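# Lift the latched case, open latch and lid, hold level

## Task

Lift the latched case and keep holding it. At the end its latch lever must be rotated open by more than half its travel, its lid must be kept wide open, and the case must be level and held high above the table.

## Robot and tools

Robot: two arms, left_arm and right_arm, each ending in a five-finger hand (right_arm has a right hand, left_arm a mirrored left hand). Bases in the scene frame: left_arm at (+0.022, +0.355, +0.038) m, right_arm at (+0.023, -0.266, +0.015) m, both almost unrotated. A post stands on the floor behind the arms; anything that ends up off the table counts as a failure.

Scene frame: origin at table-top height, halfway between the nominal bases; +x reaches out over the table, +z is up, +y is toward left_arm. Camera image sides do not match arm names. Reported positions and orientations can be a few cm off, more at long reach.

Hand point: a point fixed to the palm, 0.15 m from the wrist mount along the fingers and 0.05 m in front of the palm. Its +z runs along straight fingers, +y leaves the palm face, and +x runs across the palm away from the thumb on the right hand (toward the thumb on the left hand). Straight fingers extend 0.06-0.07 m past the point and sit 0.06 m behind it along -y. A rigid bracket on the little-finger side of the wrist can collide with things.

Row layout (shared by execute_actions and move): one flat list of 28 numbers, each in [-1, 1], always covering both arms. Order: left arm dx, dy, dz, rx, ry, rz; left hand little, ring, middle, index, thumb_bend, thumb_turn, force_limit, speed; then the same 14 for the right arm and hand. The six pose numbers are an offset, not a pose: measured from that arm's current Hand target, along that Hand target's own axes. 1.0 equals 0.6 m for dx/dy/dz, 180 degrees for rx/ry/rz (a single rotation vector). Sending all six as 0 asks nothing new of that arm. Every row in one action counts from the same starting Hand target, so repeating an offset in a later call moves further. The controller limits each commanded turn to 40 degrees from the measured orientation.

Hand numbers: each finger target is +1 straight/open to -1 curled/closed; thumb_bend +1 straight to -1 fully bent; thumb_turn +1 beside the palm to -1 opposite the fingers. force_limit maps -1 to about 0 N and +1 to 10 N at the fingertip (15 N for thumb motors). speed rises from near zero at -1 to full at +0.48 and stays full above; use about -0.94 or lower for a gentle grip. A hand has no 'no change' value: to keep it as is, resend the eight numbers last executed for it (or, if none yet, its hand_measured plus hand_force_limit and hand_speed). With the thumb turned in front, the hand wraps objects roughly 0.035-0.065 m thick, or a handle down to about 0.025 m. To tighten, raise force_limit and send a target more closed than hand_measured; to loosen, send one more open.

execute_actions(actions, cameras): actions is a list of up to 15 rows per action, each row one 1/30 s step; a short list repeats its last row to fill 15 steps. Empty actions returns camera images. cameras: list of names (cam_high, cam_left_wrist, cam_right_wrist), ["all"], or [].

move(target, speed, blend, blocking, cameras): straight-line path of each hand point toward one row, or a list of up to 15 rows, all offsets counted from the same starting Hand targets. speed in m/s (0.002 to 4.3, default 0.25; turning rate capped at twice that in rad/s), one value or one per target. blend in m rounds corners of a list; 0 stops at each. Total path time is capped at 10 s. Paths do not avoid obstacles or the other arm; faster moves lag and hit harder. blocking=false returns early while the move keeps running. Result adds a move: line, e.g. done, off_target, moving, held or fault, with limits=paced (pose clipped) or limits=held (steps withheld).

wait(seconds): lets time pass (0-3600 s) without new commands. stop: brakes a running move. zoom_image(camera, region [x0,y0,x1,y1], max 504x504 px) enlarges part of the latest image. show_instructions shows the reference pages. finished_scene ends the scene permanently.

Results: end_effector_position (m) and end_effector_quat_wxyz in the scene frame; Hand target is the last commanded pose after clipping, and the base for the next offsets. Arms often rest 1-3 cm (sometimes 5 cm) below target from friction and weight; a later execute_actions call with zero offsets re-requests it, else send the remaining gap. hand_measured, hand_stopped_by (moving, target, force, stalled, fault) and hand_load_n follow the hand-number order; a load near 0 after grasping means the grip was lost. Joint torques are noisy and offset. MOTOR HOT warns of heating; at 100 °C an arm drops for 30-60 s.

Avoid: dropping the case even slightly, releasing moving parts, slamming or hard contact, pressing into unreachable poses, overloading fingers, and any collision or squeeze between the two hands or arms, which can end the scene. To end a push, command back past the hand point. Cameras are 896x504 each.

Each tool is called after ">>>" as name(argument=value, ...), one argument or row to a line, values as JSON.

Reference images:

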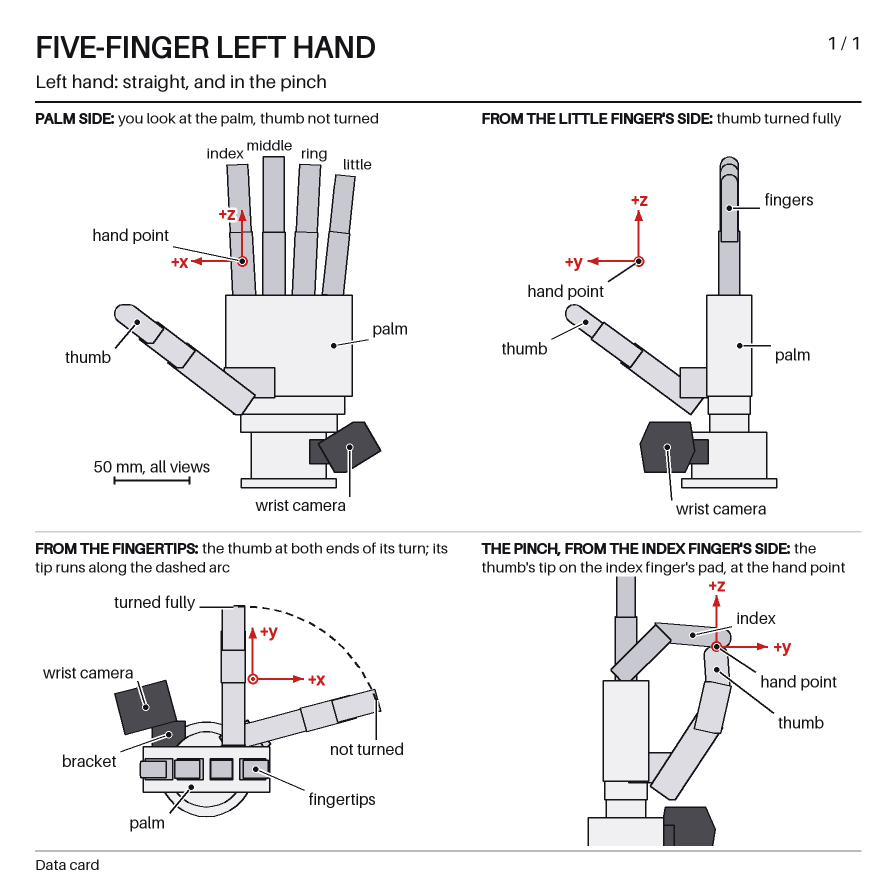

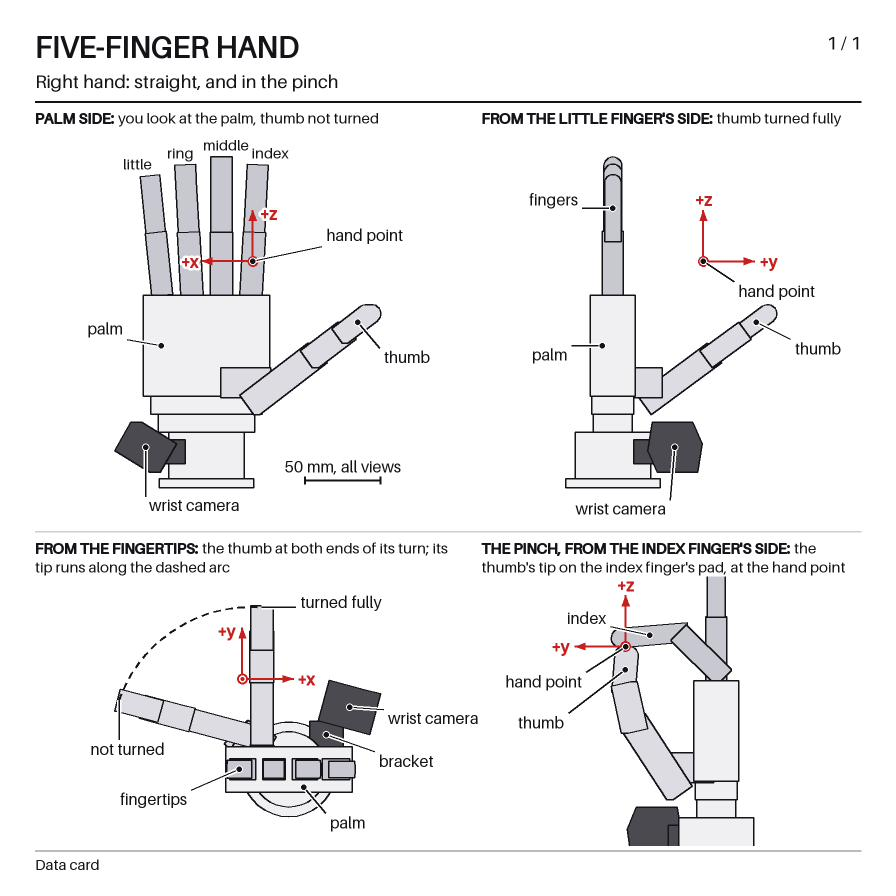

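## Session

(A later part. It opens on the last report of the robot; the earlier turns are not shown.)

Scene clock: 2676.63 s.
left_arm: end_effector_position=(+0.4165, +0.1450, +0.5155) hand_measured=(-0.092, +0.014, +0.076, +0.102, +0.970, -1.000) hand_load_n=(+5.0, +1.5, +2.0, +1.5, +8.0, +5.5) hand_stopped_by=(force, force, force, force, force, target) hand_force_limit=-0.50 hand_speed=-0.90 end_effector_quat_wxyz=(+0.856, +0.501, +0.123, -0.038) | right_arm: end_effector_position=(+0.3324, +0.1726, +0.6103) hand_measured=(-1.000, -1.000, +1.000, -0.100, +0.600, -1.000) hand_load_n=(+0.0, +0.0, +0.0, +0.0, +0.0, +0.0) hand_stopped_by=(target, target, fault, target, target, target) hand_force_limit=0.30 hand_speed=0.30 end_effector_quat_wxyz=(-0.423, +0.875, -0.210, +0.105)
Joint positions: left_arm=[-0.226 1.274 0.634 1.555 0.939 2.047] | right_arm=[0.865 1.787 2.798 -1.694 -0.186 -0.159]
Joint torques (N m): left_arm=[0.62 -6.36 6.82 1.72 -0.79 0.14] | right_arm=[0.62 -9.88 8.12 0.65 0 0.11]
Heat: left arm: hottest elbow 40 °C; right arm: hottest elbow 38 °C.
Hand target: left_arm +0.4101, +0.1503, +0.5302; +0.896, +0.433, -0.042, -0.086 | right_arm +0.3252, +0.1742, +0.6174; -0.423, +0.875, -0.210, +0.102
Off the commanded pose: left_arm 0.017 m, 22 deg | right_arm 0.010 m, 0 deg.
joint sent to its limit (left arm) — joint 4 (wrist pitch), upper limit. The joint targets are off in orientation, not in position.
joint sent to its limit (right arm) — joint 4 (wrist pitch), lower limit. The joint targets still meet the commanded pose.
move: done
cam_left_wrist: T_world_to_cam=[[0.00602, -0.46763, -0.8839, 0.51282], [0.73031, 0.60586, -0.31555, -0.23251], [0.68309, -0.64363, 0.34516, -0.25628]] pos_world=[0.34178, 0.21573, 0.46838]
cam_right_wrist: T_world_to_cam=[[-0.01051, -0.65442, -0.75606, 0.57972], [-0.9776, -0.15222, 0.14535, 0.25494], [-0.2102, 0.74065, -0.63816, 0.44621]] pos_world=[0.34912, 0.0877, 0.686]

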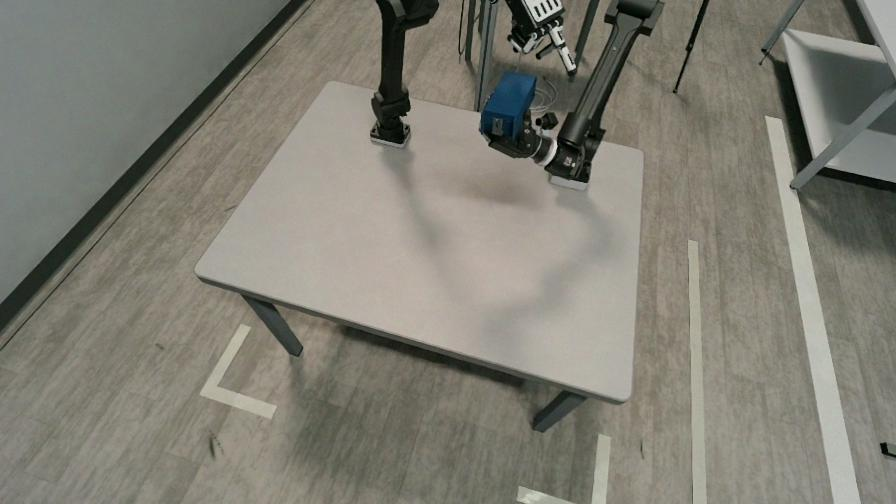

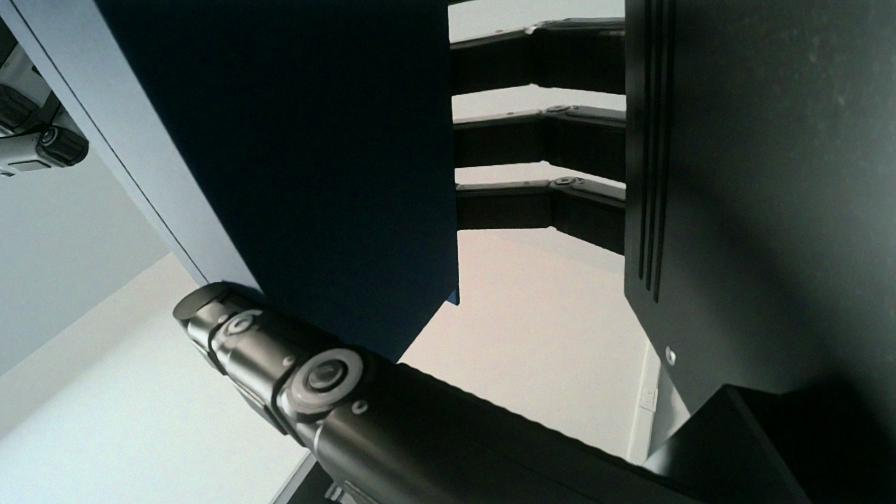

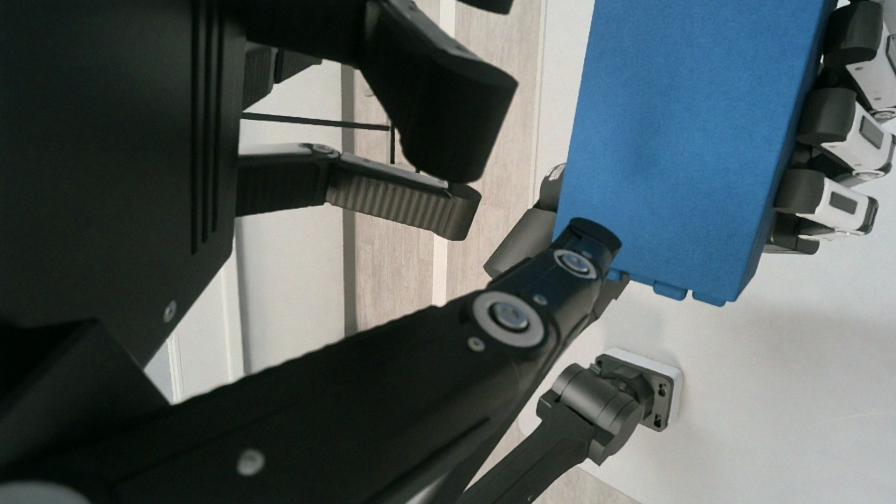

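>>> move(
  target=[
    [0,0,0,0,0,0,-0.4,-0.45,-0.3,-0.45,0.6,-1,-0.5,-0.9,0.0802,0.0055,0.0468,0,0,0,-1,-1,1,-0.1,0.6,-1,0.3,0.3],
  ],
  speed=0.08,
  cameras=["cam_right_wrist","cam_high"],
)

>>> zoom_image(
  camera="cam_high",
  region=[480, 55, 550, 150],
)

Scene clock: 2726.20 s.
left_arm: end_effector_position=(+0.4165, +0.1450, +0.5155) hand_measured=(-0.092, +0.014, +0.076, +0.102, +0.970, -1.000) hand_load_n=(+5.0, +1.5, +2.0, +1.5, +8.0, +5.5) hand_stopped_by=(force, force, force, force, force, target) hand_force_limit=-0.50 hand_speed=-0.90 end_effector_quat_wxyz=(+0.856, +0.501, +0.123, -0.038) | right_arm: end_effector_position=(+0.3734, +0.1732, +0.5951) hand_measured=(-1.000, -1.000, +1.000, -0.100, +0.600, -1.000) hand_load_n=(+0.0, +0.0, +0.0, +0.0, +0.0, +0.0) hand_stopped_by=(target, target, fault, target, target, target) hand_force_limit=0.30 hand_speed=0.30 end_effector_quat_wxyz=(-0.424, +0.875, -0.214, +0.097)
Joint positions: left_arm=[-0.226 1.274 0.634 1.555 0.939 2.047] | right_arm=[0.793 1.861 2.857 -1.694 -0.252 -0.192]
Joint torques (N m): left_arm=[0.62 -6.42 6.91 1.7 -0.8 0.14] | right_arm=[-0.91 -10.34 8.2 0.61 -0.2 -0.13]
Heat: left arm: hottest elbow 41 °C; right arm: hottest elbow 38 °C.
Hand target: left_arm +0.4101, +0.1503, +0.5302; +0.896, +0.433, -0.042, -0.086 | right_arm +0.3772, +0.1703, +0.5973; -0.423, +0.875, -0.210, +0.102
Off the commanded pose: left_arm 0.017 m, 22 deg | right_arm 0.005 m, 1 deg.
joint sent to its limit (left arm) — joint 4 (wrist pitch), upper limit. The joint targets are off in orientation, not in position.
joint sent to its limit (right arm) — joint 4 (wrist pitch), lower limit. The joint targets still meet the commanded pose.
move: done
cam_right_wrist: T_world_to_cam=[[-0.02411, -0.6494, -0.76006, 0.5757], [-0.97512, -0.15232, 0.16107, 0.28696], [-0.22037, 0.74504, -0.62957, 0.44262]] pos_world=[0.39124, 0.0878, 0.67001]
Images, in order (width x height): cam_high 896x504, cam_right_wrist 896x504.

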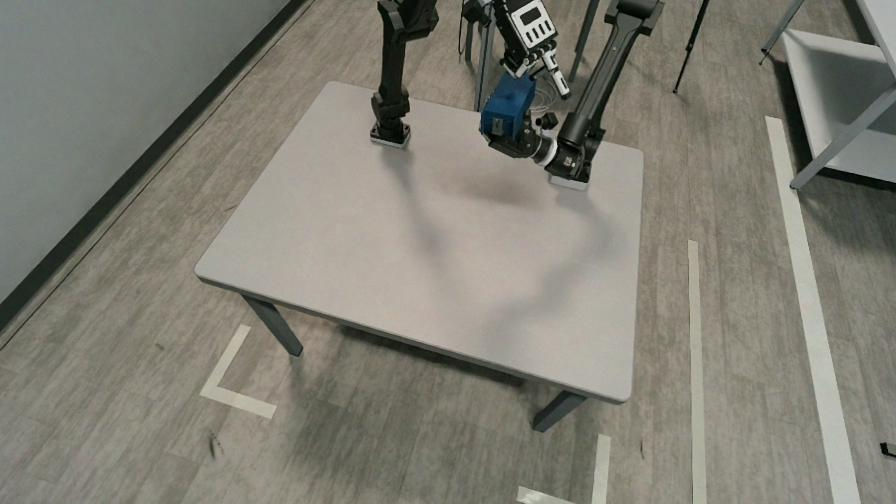

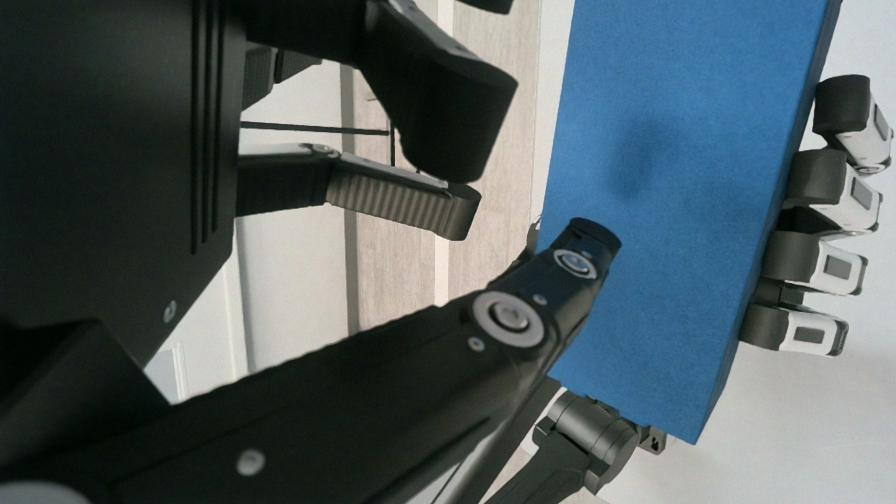

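Scaled by 5.305 from the camera's image (finer frame: 1280x720).

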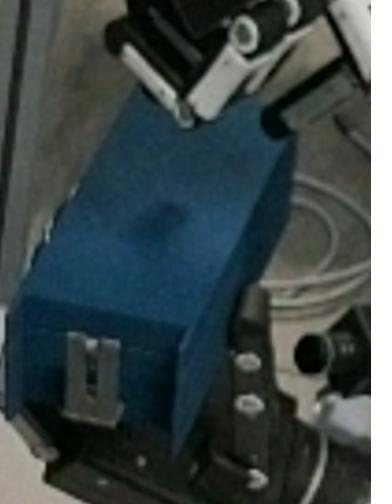

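>>> move(
  target=[
    [0,0,0,0,0,0,-0.4,-0.45,-0.3,-0.45,0.6,-1,-0.5,-0.9,0.0179,0.041,0.0204,0,0,0,-1,-1,1,-0.1,0.6,-1,0.3,0.3],
  ],
  speed=0.06,
  cameras=["cam_right_wrist"],
)

Scene clock: 2738.03 s.
left_arm: end_effector_position=(+0.4152, +0.1438, +0.5147) hand_measured=(-0.092, +0.014, +0.076, +0.102, +0.970, -1.000) hand_load_n=(+5.0, +2.0, +2.5, +2.0, +7.5, +5.5) hand_stopped_by=(force, force, force, force, force, target) hand_force_limit=-0.50 hand_speed=-0.90 end_effector_quat_wxyz=(+0.854, +0.504, +0.121, -0.038) | right_arm: end_effector_position=(+0.3789, +0.1718, +0.5591) hand_measured=(-1.000, -1.000, +1.000, -0.100, +0.600, -1.000) hand_load_n=(+0.0, +0.5, +0.0, +2.0, +0.0, +0.0) hand_stopped_by=(target, target, fault, target, target, target) hand_force_limit=0.30 hand_speed=0.30 end_effector_quat_wxyz=(-0.413, +0.881, -0.213, +0.086)
Joint positions: left_arm=[-0.226 1.274 0.633 1.555 0.948 2.051] | right_arm=[0.778 1.706 2.48 -1.506 -0.276 -0.208]
Joint torques (N m): left_arm=[0.56 -6.48 6.94 1.48 -1.11 0.12] | right_arm=[-2.02 -12.4 6.8 1.46 -0.02 -0.15]
Heat: left arm: hottest elbow 41 °C; right arm: hottest elbow 38 °C.
Hand target: left_arm +0.4100, +0.1503, +0.5303; +0.896, +0.433, -0.042, -0.086 | right_arm +0.3842, +0.1603, +0.5704; -0.423, +0.876, -0.210, +0.102
Off the commanded pose: left_arm 0.018 m, 22 deg | right_arm 0.017 m, 2 deg.
joint sent to its limit (left arm) — joint 4 (wrist pitch), upper limit. The joint targets are off in orientation, not in position.
move: off_target (right_arm)
cam_right_wrist: T_world_to_cam=[[-0.03413, -0.66429, -0.7467, 0.54649], [-0.96868, -0.16188, 0.18829, 0.28198], [-0.24595, 0.72974, -0.63796, 0.43929]] pos_world=[0.39985, 0.08811, 0.63521]

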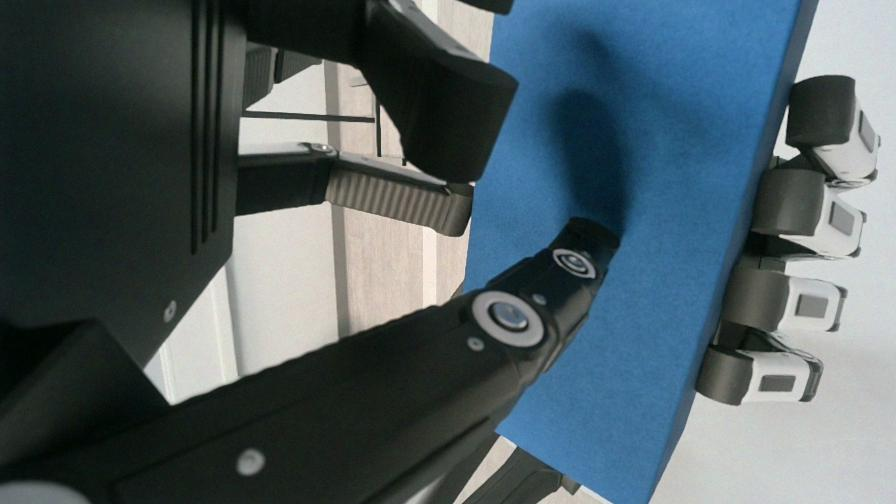

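>>> move(
  target=[
    [0,0,0,0,0,0,-0.4,-0.45,-0.3,-0.45,0.6,-1,-0.5,-0.9,0,-0.046,-0.036,0,0,0,-1,-1,1,-0.1,0.6,-1,0.3,0.3],
  ],
  speed=0.08,
  cameras=["cam_right_wrist"],
)

Scene clock: 2743.60 s.
left_arm: end_effector_position=(+0.4161, +0.1450, +0.5154) hand_measured=(-0.092, +0.014, +0.076, +0.102, +0.970, -1.000) hand_load_n=(+5.0, +1.5, +2.0, +1.5, +8.0, +5.5) hand_stopped_by=(force, force, force, force, force, target) hand_force_limit=-0.50 hand_speed=-0.90 end_effector_quat_wxyz=(+0.856, +0.502, +0.122, -0.037) | right_arm: end_effector_position=(+0.3817, +0.1666, +0.5988) hand_measured=(-1.000, -1.000, +1.000, -0.100, +0.600, -1.000) hand_load_n=(+0.0, +0.0, +0.0, +0.0, +0.0, +0.0) hand_stopped_by=(target, target, fault, target, target, target) hand_force_limit=0.30 hand_speed=0.30 end_effector_quat_wxyz=(-0.431, +0.872, -0.211, +0.100)
Joint positions: left_arm=[-0.226 1.274 0.633 1.555 0.94 2.051] | right_arm=[0.768 1.867 2.876 -1.694 -0.275 -0.208]
Joint torques (N m): left_arm=[0.44 -6.3 6.97 1.63 -0.8 0.11] | right_arm=[-1.2 -10.52 8.18 0.62 -0.16 -0.08]
Heat: left arm: hottest elbow 41 °C; right arm: hottest elbow 38 °C.
Hand target: left_arm +0.4100, +0.1503, +0.5303; +0.896, +0.433, -0.042, -0.086 | right_arm +0.3844, +0.1605, +0.6055; -0.423, +0.875, -0.210, +0.102
Off the commanded pose: left_arm 0.017 m, 22 deg | right_arm 0.009 m, 1 deg.
joint sent to its limit (left arm) — joint 4 (wrist pitch), upper limit. The joint targets are off in orientation, not in position.
joint sent to its limit (right arm) — joint 4 (wrist pitch), lower limit. The joint targets still meet the commanded pose.
move: done
cam_right_wrist: T_world_to_cam=[[-0.01472, -0.63946, -0.76869, 0.57447], [-0.97613, -0.1574, 0.14963, 0.30158], [-0.21667, 0.75254, -0.62188, 0.4444]] pos_world=[0.39913, 0.08039, 0.67282]

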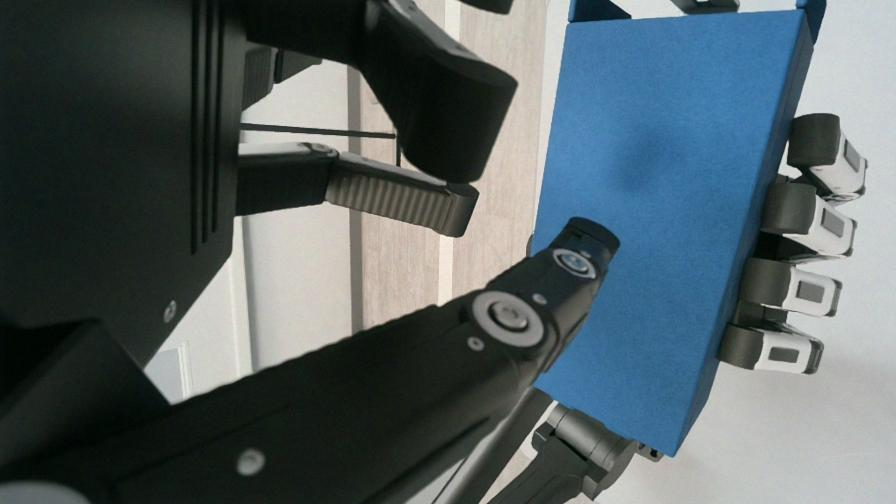

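>>> move(
  target=[
    [0,0,0,0,0,0,-0.4,-0.45,-0.3,-0.45,0.6,-1,-0.5,-0.9,0.0035,0.0487,0.0205,0,0,0,-1,-1,1,-0.1,0.6,-1,0.3,0.3],
  ],
  speed=0.06,
  cameras=["cam_right_wrist"],
)

Scene clock: 2751.23 s.
left_arm: end_effector_position=(+0.4163, +0.1449, +0.5134) hand_measured=(-0.092, +0.014, +0.076, +0.102, +0.970, -1.000) hand_load_n=(+5.0, +1.5, +2.0, +1.5, +8.0, +5.5) hand_stopped_by=(force, force, force, force, force, target) hand_force_limit=-0.50 hand_speed=-0.90 end_effector_quat_wxyz=(+0.855, +0.502, +0.124, -0.038) | right_arm: end_effector_position=(+0.3741, +0.1538, +0.5697) hand_measured=(-1.000, -1.000, +1.000, -0.100, +0.600, -1.000) hand_load_n=(+0.0, +0.0, +0.0, +0.0, +0.0, +0.0) hand_stopped_by=(target, target, fault, target, target, target) hand_force_limit=0.30 hand_speed=0.30 end_effector_quat_wxyz=(-0.413, +0.881, -0.212, +0.091)
Joint positions: left_arm=[-0.226 1.275 0.63 1.555 0.941 2.051] | right_arm=[0.76 1.68 2.482 -1.533 -0.281 -0.223]
Joint torques (N m): left_arm=[0.67 -6.42 7.15 1.68 -0.77 0.12] | right_arm=[-1.44 -10.58 6.87 1.84 -0.22 -0.09]
Heat: left arm: hottest elbow 41 °C; right arm: hottest elbow 38 °C.
Hand target: left_arm +0.4101, +0.1503, +0.5302; +0.896, +0.433, -0.042, -0.086 | right_arm +0.3821, +0.1519, +0.5750; -0.423, +0.876, -0.210, +0.102
Off the commanded pose: left_arm 0.019 m, 22 deg | right_arm 0.010 m, 2 deg.
joint sent to its limit (left arm) — joint 4 (wrist pitch), upper limit. The joint targets are off in orientation, not in position.
move: done
cam_right_wrist: T_world_to_cam=[[-0.02984, -0.66538, -0.74591, 0.54041], [-0.97105, -0.15764, 0.17947, 0.27765], [-0.23701, 0.72967, -0.64141, 0.45656]] pos_world=[0.39394, 0.07021, 0.64611]

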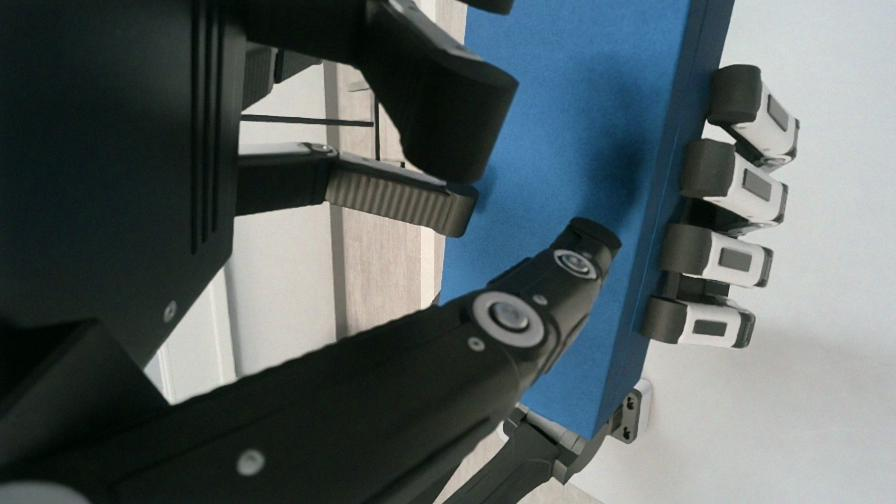

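>>> move(
  target=[
    [0,0,0,0,0,0,-0.4,-0.45,-0.3,-0.45,0.6,-1,-0.5,-0.9,0,0.0157,0.0124,0,0,0,-1,-1,1,-0.1,0.6,-1,0.3,0.3],
  ],
  speed=0.05,
  cameras=["cam_right_wrist","cam_high"],
)

>>> zoom_image(
  camera="cam_high",
  region=[480, 55, 550, 150],
)

Scene clock: 2756.47 s.
left_arm: end_effector_position=(+0.4165, +0.1452, +0.5127) hand_measured=(-0.092, +0.014, +0.076, +0.102, +0.970, -1.000) hand_load_n=(+5.0, +1.5, +2.0, +1.5, +8.0, +5.5) hand_stopped_by=(force, force, force, force, force, target) hand_force_limit=-0.50 hand_speed=-0.90 end_effector_quat_wxyz=(+0.855, +0.502, +0.125, -0.038) | right_arm: end_effector_position=(+0.3750, +0.1553, +0.5599) hand_measured=(-1.000, -1.000, +1.000, -0.100, +0.600, -1.000) hand_load_n=(+0.0, +0.5, +0.0, -0.5, +0.0, +0.0) hand_stopped_by=(target, target, fault, target, target, target) hand_force_limit=0.30 hand_speed=0.30 end_effector_quat_wxyz=(-0.418, +0.879, -0.211, +0.092)
Joint positions: left_arm=[-0.225 1.275 0.629 1.555 0.942 2.051] | right_arm=[0.76 1.639 2.385 -1.468 -0.285 -0.223]
Joint torques (N m): left_arm=[0.38 -6.77 7.21 1.69 -0.85 0.11] | right_arm=[-1.2 -9.7 6.83 1.69 -0.05 -0.09]
Heat: left arm: hottest elbow 41 °C; right arm: hottest elbow 38 °C.
Hand target: left_arm +0.4102, +0.1504, +0.5302; +0.896, +0.433, -0.041, -0.086 | right_arm +0.3823, +0.1519, +0.5628; -0.423, +0.876, -0.210, +0.101
Off the commanded pose: left_arm 0.019 m, 22 deg | right_arm 0.008 m, 1 deg.
joint sent to its limit (left arm) — joint 4 (wrist pitch), upper limit. The joint targets are off in orientation, not in position.
move: done
cam_right_wrist: T_world_to_cam=[[-0.02471, -0.65959, -0.75122, 0.53421], [-0.9715, -0.16137, 0.17364, 0.28448], [-0.23576, 0.7341, -0.6368, 0.44566]] pos_world=[0.39464, 0.0711, 0.63571]
Images, in order (width x height): cam_high 896x504, cam_right_wrist 896x504.

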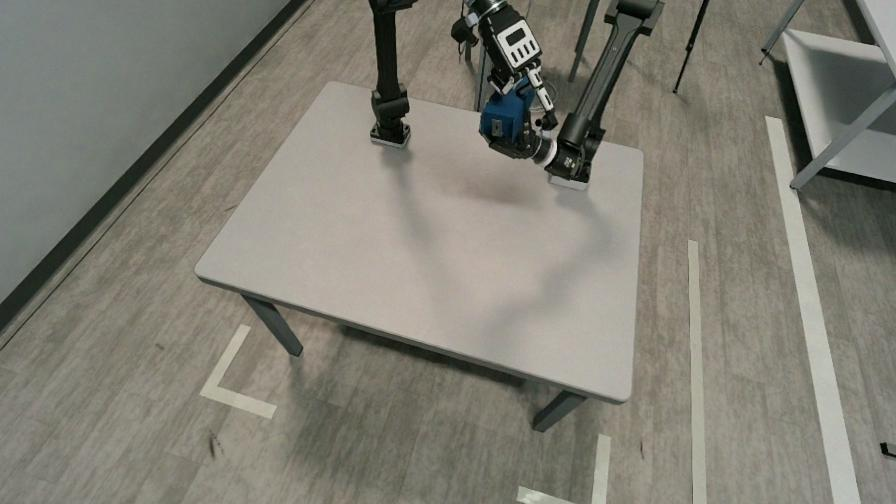

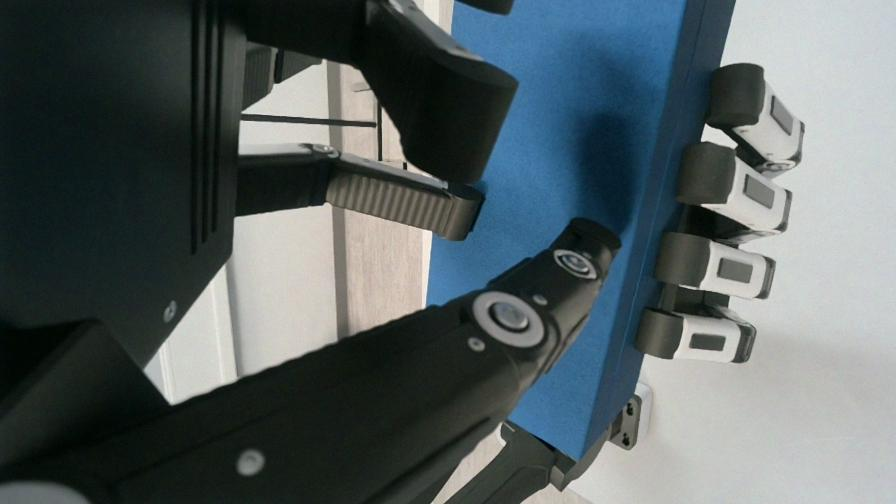

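Scaled by 5.305 from the camera's image (finer frame: 1280x720).

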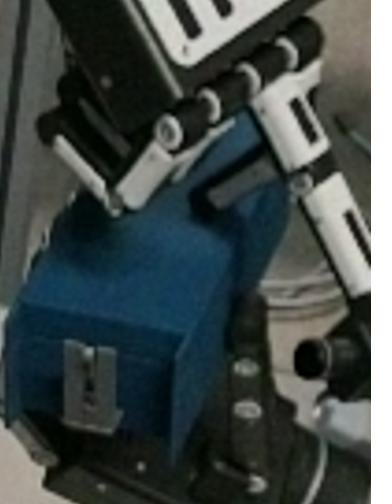

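>>> move(
  target=[
    [0,0,0,0,0,0,-0.4,-0.47,-0.32,-0.47,0.6,-1,-0.3,-0.94,0,0,0,0,0,0,-1,-1,1,-0.1,0.6,-1,0.3,0.3],
  ],
  speed=0.05,
  cameras=["cam_left_wrist"],
)

Scene clock: 2765.30 s.
left_arm: end_effector_position=(+0.4165, +0.1452, +0.5127) hand_measured=(-0.092, +0.000, +0.066, +0.088, +0.970, -1.000) hand_load_n=(+3.0, +4.5, +3.5, +5.0, +10.0, +4.5) hand_stopped_by=(force, force, force, force, force, target) hand_force_limit=-0.30 hand_speed=-0.94 end_effector_quat_wxyz=(+0.855, +0.502, +0.125, -0.038) | right_arm: end_effector_position=(+0.3750, +0.1553, +0.5599) hand_measured=(-1.000, -1.000, +1.000, -0.100, +0.600, -1.000) hand_load_n=(+0.0, +0.0, +0.0, -0.5, +0.0, +0.0) hand_stopped_by=(target, target, fault, target, target, target) hand_force_limit=0.30 hand_speed=0.30 end_effector_quat_wxyz=(-0.418, +0.879, -0.211, +0.092)
Joint positions: left_arm=[-0.225 1.275 0.629 1.555 0.942 2.051] | right_arm=[0.76 1.639 2.385 -1.468 -0.285 -0.223]
Joint torques (N m): left_arm=[0.97 -6.53 7.28 1.66 -0.82 0.11] | right_arm=[-1.44 -10.34 6.78 1.63 -0.06 -0.09]
Heat: left arm: hottest elbow 41 °C; right arm: hottest elbow 38 °C.
Hand target: left_arm +0.4102, +0.1504, +0.5302; +0.896, +0.433, -0.041, -0.086 | right_arm +0.3823, +0.1519, +0.5628; -0.423, +0.876, -0.210, +0.101
Off the commanded pose: left_arm 0.019 m, 22 deg | right_arm 0.009 m, 1 deg.
joint sent to its limit (left arm) — joint 4 (wrist pitch), upper limit. The joint targets are off in orientation, not in position.
move: done
cam_left_wrist: T_world_to_cam=[[0.00441, -0.46436, -0.88564, 0.51148], [0.72868, 0.60803, -0.31517, -0.23324], [0.68484, -0.64396, 0.34105, -0.25389]] pos_world=[0.34158, 0.21583, 0.46606]

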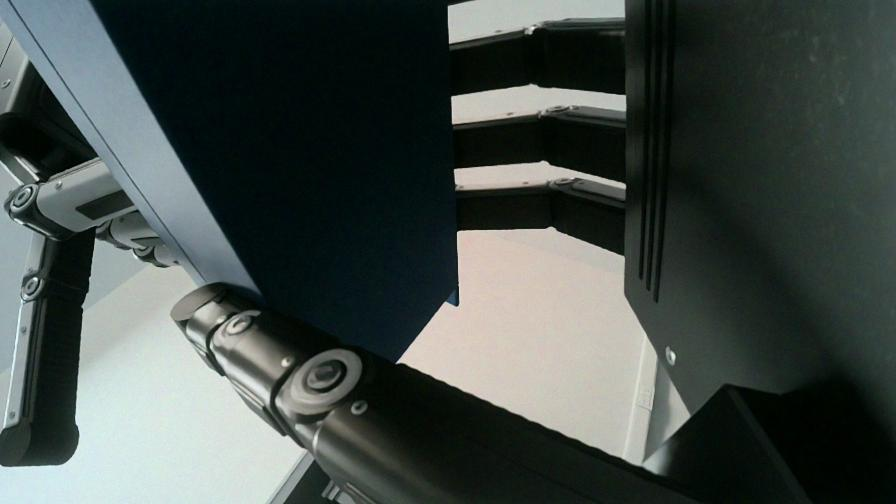

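>>> move(
  target=[
    [0,0,0,0,0,0,-0.4,-0.47,-0.32,-0.47,0.6,-1,-0.3,-0.94,0,-0.0725,-0.0574,0,0,0,-1,-1,1,-0.1,0.6,-1,0.3,0.3],
    [0,0,0,0,0,0,-0.4,-0.47,-0.32,-0.47,0.6,-1,-0.3,-0.94,-0.01,-0.0225,-0.146,0,0,0,-1,-1,1,-0.1,0.6,-1,0.3,0.3],
  ],
  speed=0.1,
  cameras=["all"],
)

>>> zoom_image(
  camera="cam_high",
  region=[480, 55, 550, 150],
)

>>> zoom_image(
  camera="cam_right_wrist",
  region=[420, 100, 800, 440],
)

Scene clock: 2774.13 s.
left_arm: end_effector_position=(+0.4165, +0.1454, +0.5130) hand_measured=(-0.092, +0.000, +0.066, +0.088, +0.970, -1.000) hand_load_n=(+3.0, +4.5, +3.5, +4.5, +10.0, +4.5) hand_stopped_by=(force, force, force, force, force, target) hand_force_limit=-0.30 hand_speed=-0.94 end_effector_quat_wxyz=(+0.855, +0.502, +0.125, -0.038) | right_arm: end_effector_position=(+0.3459, +0.1059, +0.6306) hand_measured=(-1.000, -1.000, +1.000, -0.100, +0.600, -1.000) hand_load_n=(+0.0, +0.0, -0.5, +0.0, +0.0, +0.0) hand_stopped_by=(target, target, fault, target, target, target) hand_force_limit=0.30 hand_speed=0.30 end_effector_quat_wxyz=(-0.438, +0.868, -0.210, +0.104)
Joint positions: left_arm=[-0.225 1.275 0.629 1.555 0.941 2.051] | right_arm=[0.717 1.678 2.697 -1.694 -0.314 -0.239]
Joint torques (N m): left_arm=[0.44 -6.77 7.28 1.69 -0.78 0.14] | right_arm=[-1.38 -8.53 5.55 0.61 -0.22 -0.12]
Heat: left arm: hottest elbow 42 °C; right arm: hottest elbow 38 °C.
Hand target: left_arm +0.4101, +0.1504, +0.5302; +0.896, +0.433, -0.042, -0.086 | right_arm +0.3495, +0.1010, +0.6280; -0.423, +0.876, -0.210, +0.102
Off the commanded pose: left_arm 0.019 m, 22 deg | right_arm 0.007 m, 2 deg.
joint sent to its limit (left arm) — joint 4 (wrist pitch), upper limit. The joint targets are off in orientation, not in position.
joint sent to its limit (right arm) — joint 4 (wrist pitch), lower limit. The joint targets still meet the commanded pose.
move: done
cam_left_wrist: T_world_to_cam=[[0.00489, -0.46516, -0.88521, 0.51152], [0.7283, 0.60825, -0.3156, -0.23296], [0.68524, -0.64316, 0.34175, -0.25453]] pos_world=[0.34158, 0.21593, 0.46626]
cam_right_wrist: T_world_to_cam=[[-0.00568, -0.62836, -0.7779, 0.561], [-0.97837, -0.15736, 0.13425, 0.26286], [-0.20677, 0.76184, -0.61388, 0.49262]] pos_world=[0.36222, 0.01858, 0.70352]

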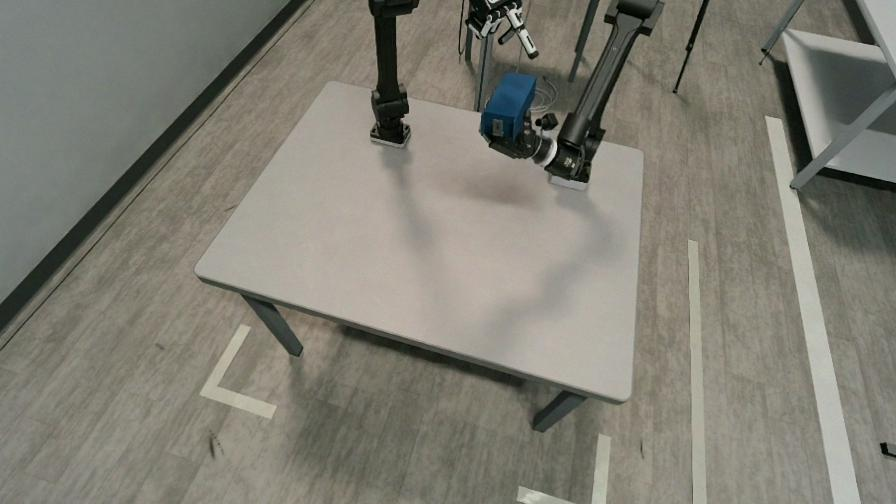

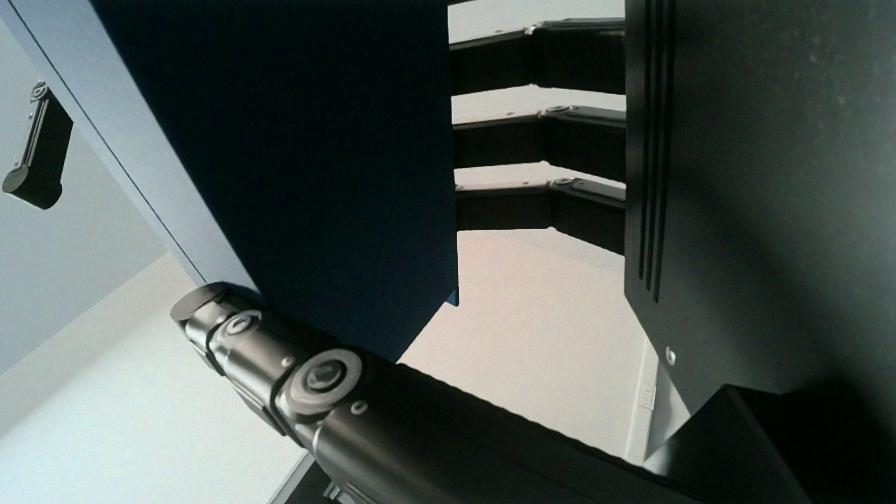

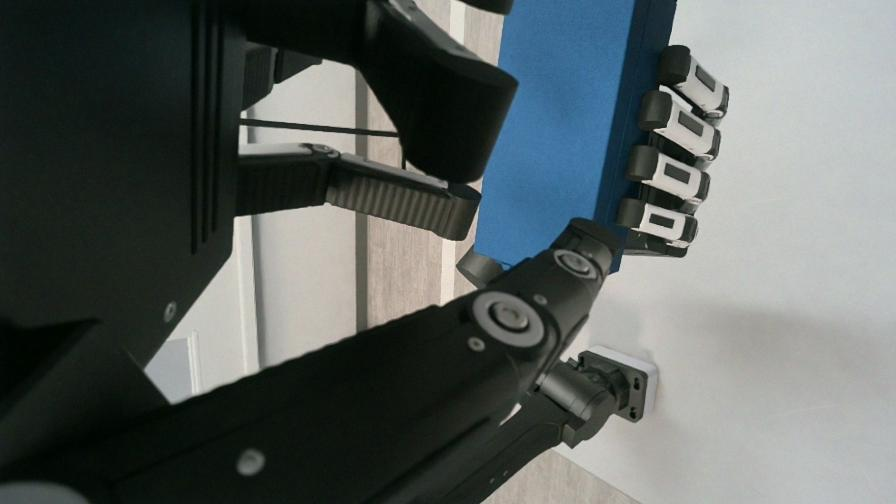

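Scaled by 5.305 from the camera's image (finer frame: 1280x720).

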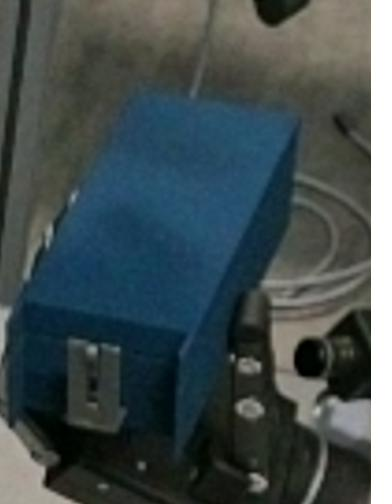

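Scaled by 1.326 from the camera's image (finer frame: 1280x720).

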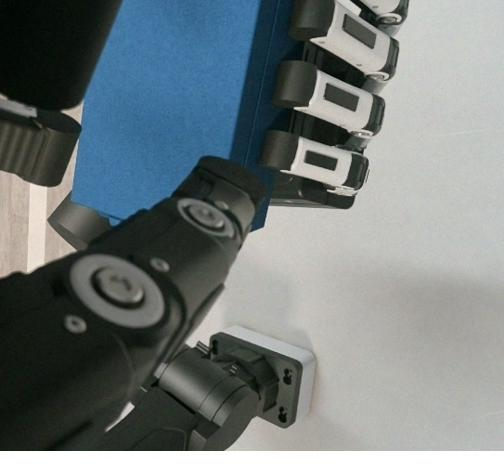

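>>> move(
  target=[
    [0,0,0,0,0,0,-0.4,-0.47,-0.32,-0.47,0.6,-1,-0.3,-0.94,0.1024,-0.0413,0.165,0,0,0,-1,-1,1,-0.1,0.6,-1,0.3,0.3],
  ],
  speed=0.1,
  cameras=["cam_right_wrist"],
)

>>> zoom_image(
  camera="cam_right_wrist",
  region=[420, 140, 780, 340],
)

Scene clock: 2788.97 s.
left_arm: end_effector_position=(+0.4165, +0.1454, +0.5130) hand_measured=(-0.092, +0.000, +0.066, +0.088, +0.970, -1.000) hand_load_n=(+3.0, +4.5, +3.5, +5.0, +10.0, +4.5) hand_stopped_by=(force, force, force, force, force, target) hand_force_limit=-0.30 hand_speed=-0.94 end_effector_quat_wxyz=(+0.855, +0.502, +0.125, -0.038) | right_arm: end_effector_position=(+0.4377, +0.1575, +0.5729) hand_measured=(-1.000, -1.000, +1.000, -0.100, +0.600, -1.000) hand_load_n=(+0.0, +0.0, +0.0, +0.0, +0.0, +0.0) hand_stopped_by=(target, target, fault, target, target, target) hand_force_limit=0.30 hand_speed=0.30 end_effector_quat_wxyz=(-0.428, +0.872, -0.220, +0.095)
Joint positions: left_arm=[-0.225 1.275 0.629 1.555 0.941 2.051] | right_arm=[0.676 1.938 2.897 -1.673 -0.344 -0.255]
Joint torques (N m): left_arm=[0.79 -6.42 7.3 1.63 -0.75 0.11] | right_arm=[-1.26 -12.45 8.62 1.76 -0.27 -0.09]
Heat: left arm: hottest elbow 42 °C; right arm: hottest elbow 38 °C.
Hand target: left_arm +0.4101, +0.1504, +0.5302; +0.896, +0.433, -0.042, -0.086 | right_arm +0.4464, +0.1559, +0.5859; -0.423, +0.876, -0.210, +0.101
Off the commanded pose: left_arm 0.019 m, 22 deg | right_arm 0.016 m, 2 deg.
elbow stopped short (right arm): the move would have taken joint 3 (elbow) straighter than the controller allows.
joint sent to its limit (left arm) — joint 4 (wrist pitch), upper limit. The joint targets are off in orientation, not in position.
move: off_target (right_arm)
cam_right_wrist: T_world_to_cam=[[-0.03443, -0.64028, -0.76737, 0.55748], [-0.97506, -0.14694, 0.16635, 0.34695], [-0.21927, 0.75396, -0.61925, 0.44675]] pos_world=[0.45545, 0.07109, 0.64673]

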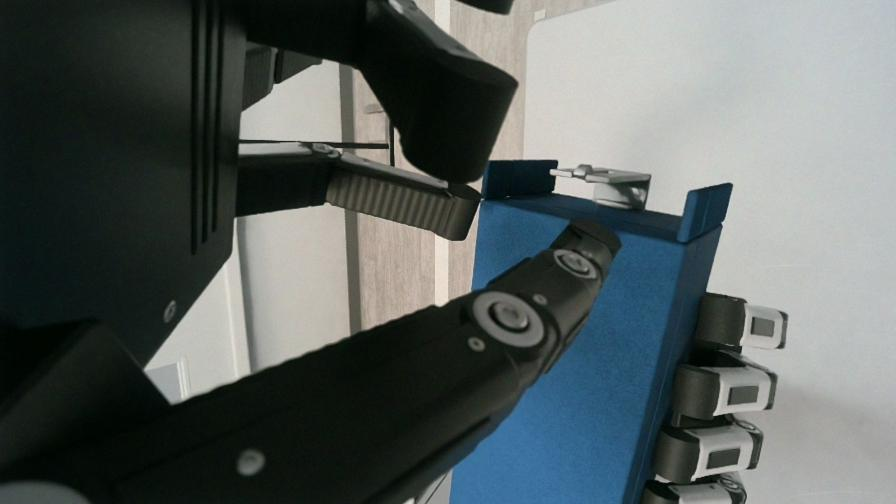

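Scaled by 1.400 from the camera's image (finer frame: 1280x720).

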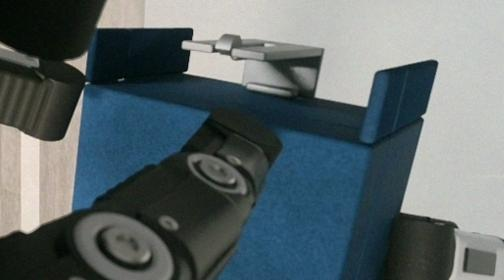

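>>> zoom_image(
  camera="cam_right_wrist",
  region=[530, 140, 740, 260],
)

Scaled by 2.400 from the camera's image (finer frame: 1280x720).

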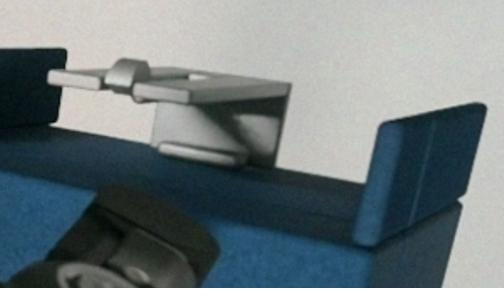

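>>> move(
  target=[
    [0,0,0,0,0,0,-0.4,-0.47,-0.32,-0.47,0.6,-1,-0.3,-0.94,0.0008,0.003,0.0123,0.0518,0.035,0.0539,-1,-1,1,-0.21,0.6,-1,0.3,0.3],
  ],
  speed=0.1,
  cameras=["cam_right_wrist"],
)

>>> zoom_image(
  camera="cam_right_wrist",
  region=[440, 120, 740, 300],
)

Scene clock: 2915.53 s.
left_arm: end_effector_position=(+0.4165, +0.1454, +0.5130) hand_measured=(-0.092, +0.000, +0.066, +0.088, +0.970, -1.000) hand_load_n=(+3.0, +4.5, +3.5, +5.0, +10.0, +4.5) hand_stopped_by=(force, force, force, force, force, target) hand_force_limit=-0.30 hand_speed=-0.94 end_effector_quat_wxyz=(+0.855, +0.502, +0.125, -0.038) | right_arm: end_effector_position=(+0.4492, +0.1619, +0.5663) hand_measured=(-1.000, -1.000, +1.000, -0.210, +0.600, -1.000) hand_load_n=(+0.0, +0.0, +0.0, +0.0, +0.0, +0.0) hand_stopped_by=(target, target, fault, target, target, target) hand_force_limit=0.30 hand_speed=0.30 end_effector_quat_wxyz=(-0.473, +0.821, -0.295, +0.123)
Joint positions: left_arm=[-0.225 1.275 0.629 1.555 0.941 2.051] | right_arm=[0.676 1.653 2.329 -1.247 -0.262 -0.074]
Joint torques (N m): left_arm=[0.44 -6.53 7.27 1.66 -0.78 0.12] | right_arm=[-0.67 -11.75 7.72 2.03 -0.01 0.14]
Heat: left arm: hottest elbow 43 °C; right arm: hottest elbow 39 °C.
Hand target: left_arm +0.4101, +0.1504, +0.5302; +0.896, +0.433, -0.042, -0.086 | right_arm +0.4490, +0.1599, +0.5800; -0.488, +0.810, -0.297, +0.130
Off the commanded pose: left_arm 0.019 m, 22 deg | right_arm 0.014 m, 2 deg.
elbow stopped short (right arm): the move would have taken joint 3 (elbow) straighter than the controller allows.
joint sent to its limit (left arm) — joint 4 (wrist pitch), upper limit. The joint targets are off in orientation, not in position.
move: off_target (right_arm)
cam_right_wrist: T_world_to_cam=[[-0.12252, -0.52679, -0.84112, 0.61859], [-0.98963, 0.00085, 0.14363, 0.35543], [-0.07495, 0.85, -0.52143, 0.306]] pos_world=[0.45047, 0.06547, 0.62882]

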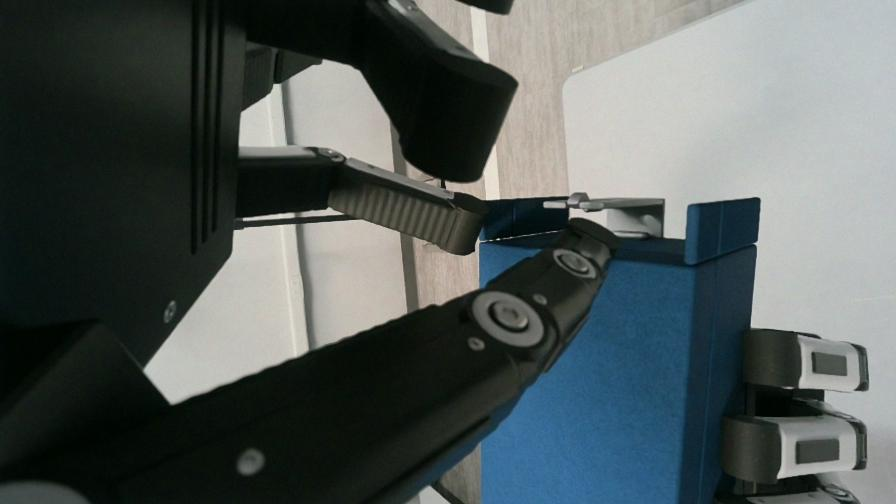

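Scaled by 1.680 from the camera's image (finer frame: 1280x720).

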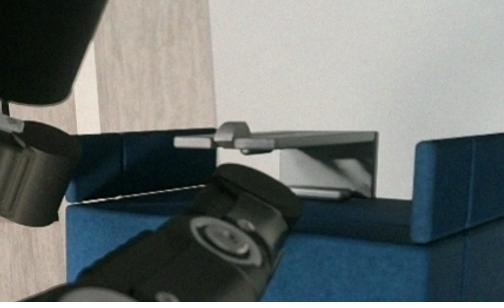

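>>> move(
  target=[
    [0,0,0,0,0,0,-0.4,-0.47,-0.32,-0.47,0.6,-1,-0.3,-0.94,0.0029,0.0318,0.0179,0,0,0,-1,-1,1,-0.21,0.6,-1,0.3,0.3],
  ],
  speed=0.04,
  cameras=["cam_right_wrist"],
)

>>> zoom_image(
  camera="cam_right_wrist",
  region=[440, 120, 740, 300],
)

Scene clock: 2936.47 s.
left_arm: end_effector_position=(+0.4160, +0.1446, +0.5125) hand_measured=(-0.092, +0.000, +0.066, +0.088, +0.970, -1.000) hand_load_n=(+3.0, +4.5, +3.5, +4.5, +10.0, +4.5) hand_stopped_by=(force, force, force, force, force, target) hand_force_limit=-0.30 hand_speed=-0.94 end_effector_quat_wxyz=(+0.854, +0.504, +0.124, -0.039) | right_arm: end_effector_position=(+0.4465, +0.1599, +0.5601) hand_measured=(-1.000, -1.000, +1.000, -0.210, +0.600, -1.000) hand_load_n=(+0.0, +0.0, +0.0, -0.5, -2.0, -0.5) hand_stopped_by=(target, target, fault, target, target, target) hand_force_limit=0.30 hand_speed=0.30 end_effector_quat_wxyz=(-0.487, +0.813, -0.291, +0.131)
Joint positions: left_arm=[-0.225 1.275 0.629 1.555 0.946 2.05] | right_arm=[0.676 1.587 2.201 -1.147 -0.262 -0.071]
Joint torques (N m): left_arm=[0.32 -6.42 7.23 1.72 -0.96 0.12] | right_arm=[-0.79 -10.52 7.15 1.59 0 0.11]
Heat: left arm: hottest elbow 43 °C; right arm: hottest elbow 40 °C.
Hand target: left_arm +0.4101, +0.1504, +0.5302; +0.896, +0.433, -0.042, -0.086 | right_arm +0.4489, +0.1599, +0.5579; -0.488, +0.811, -0.297, +0.130
Off the commanded pose: left_arm 0.020 m, 22 deg | right_arm 0.003 m, 1 deg.
joint sent to its limit (left arm) — joint 4 (wrist pitch), upper limit. The joint targets are off in orientation, not in position.
move: done
cam_right_wrist: T_world_to_cam=[[-0.10029, -0.50547, -0.857, 0.60756], [-0.9932, -0.00027, 0.11639, 0.37065], [-0.05907, 0.86284, -0.50201, 0.28424]] pos_world=[0.44585, 0.06195, 0.62023]

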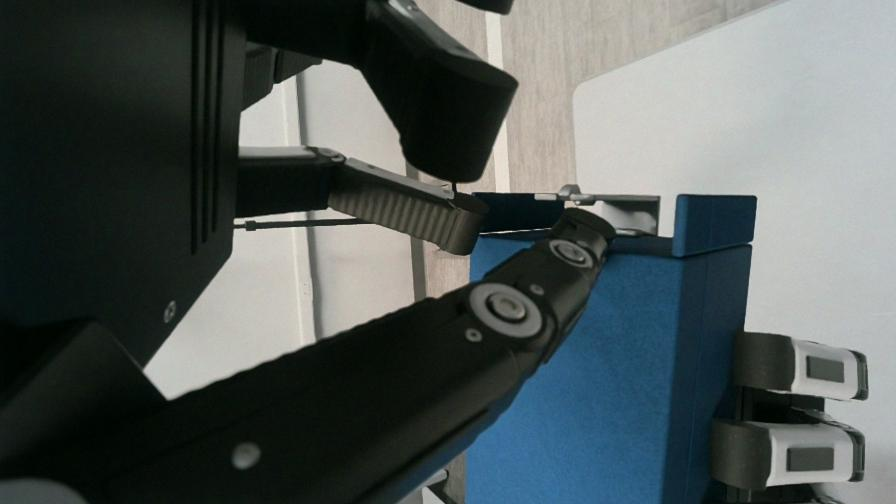

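Scaled by 1.680 from the camera's image (finer frame: 1280x720).

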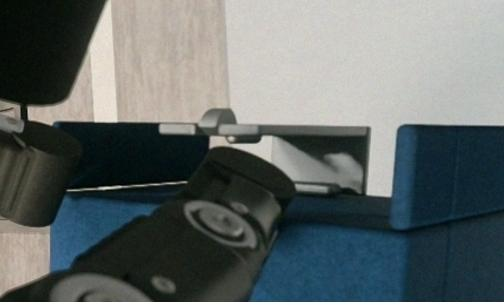

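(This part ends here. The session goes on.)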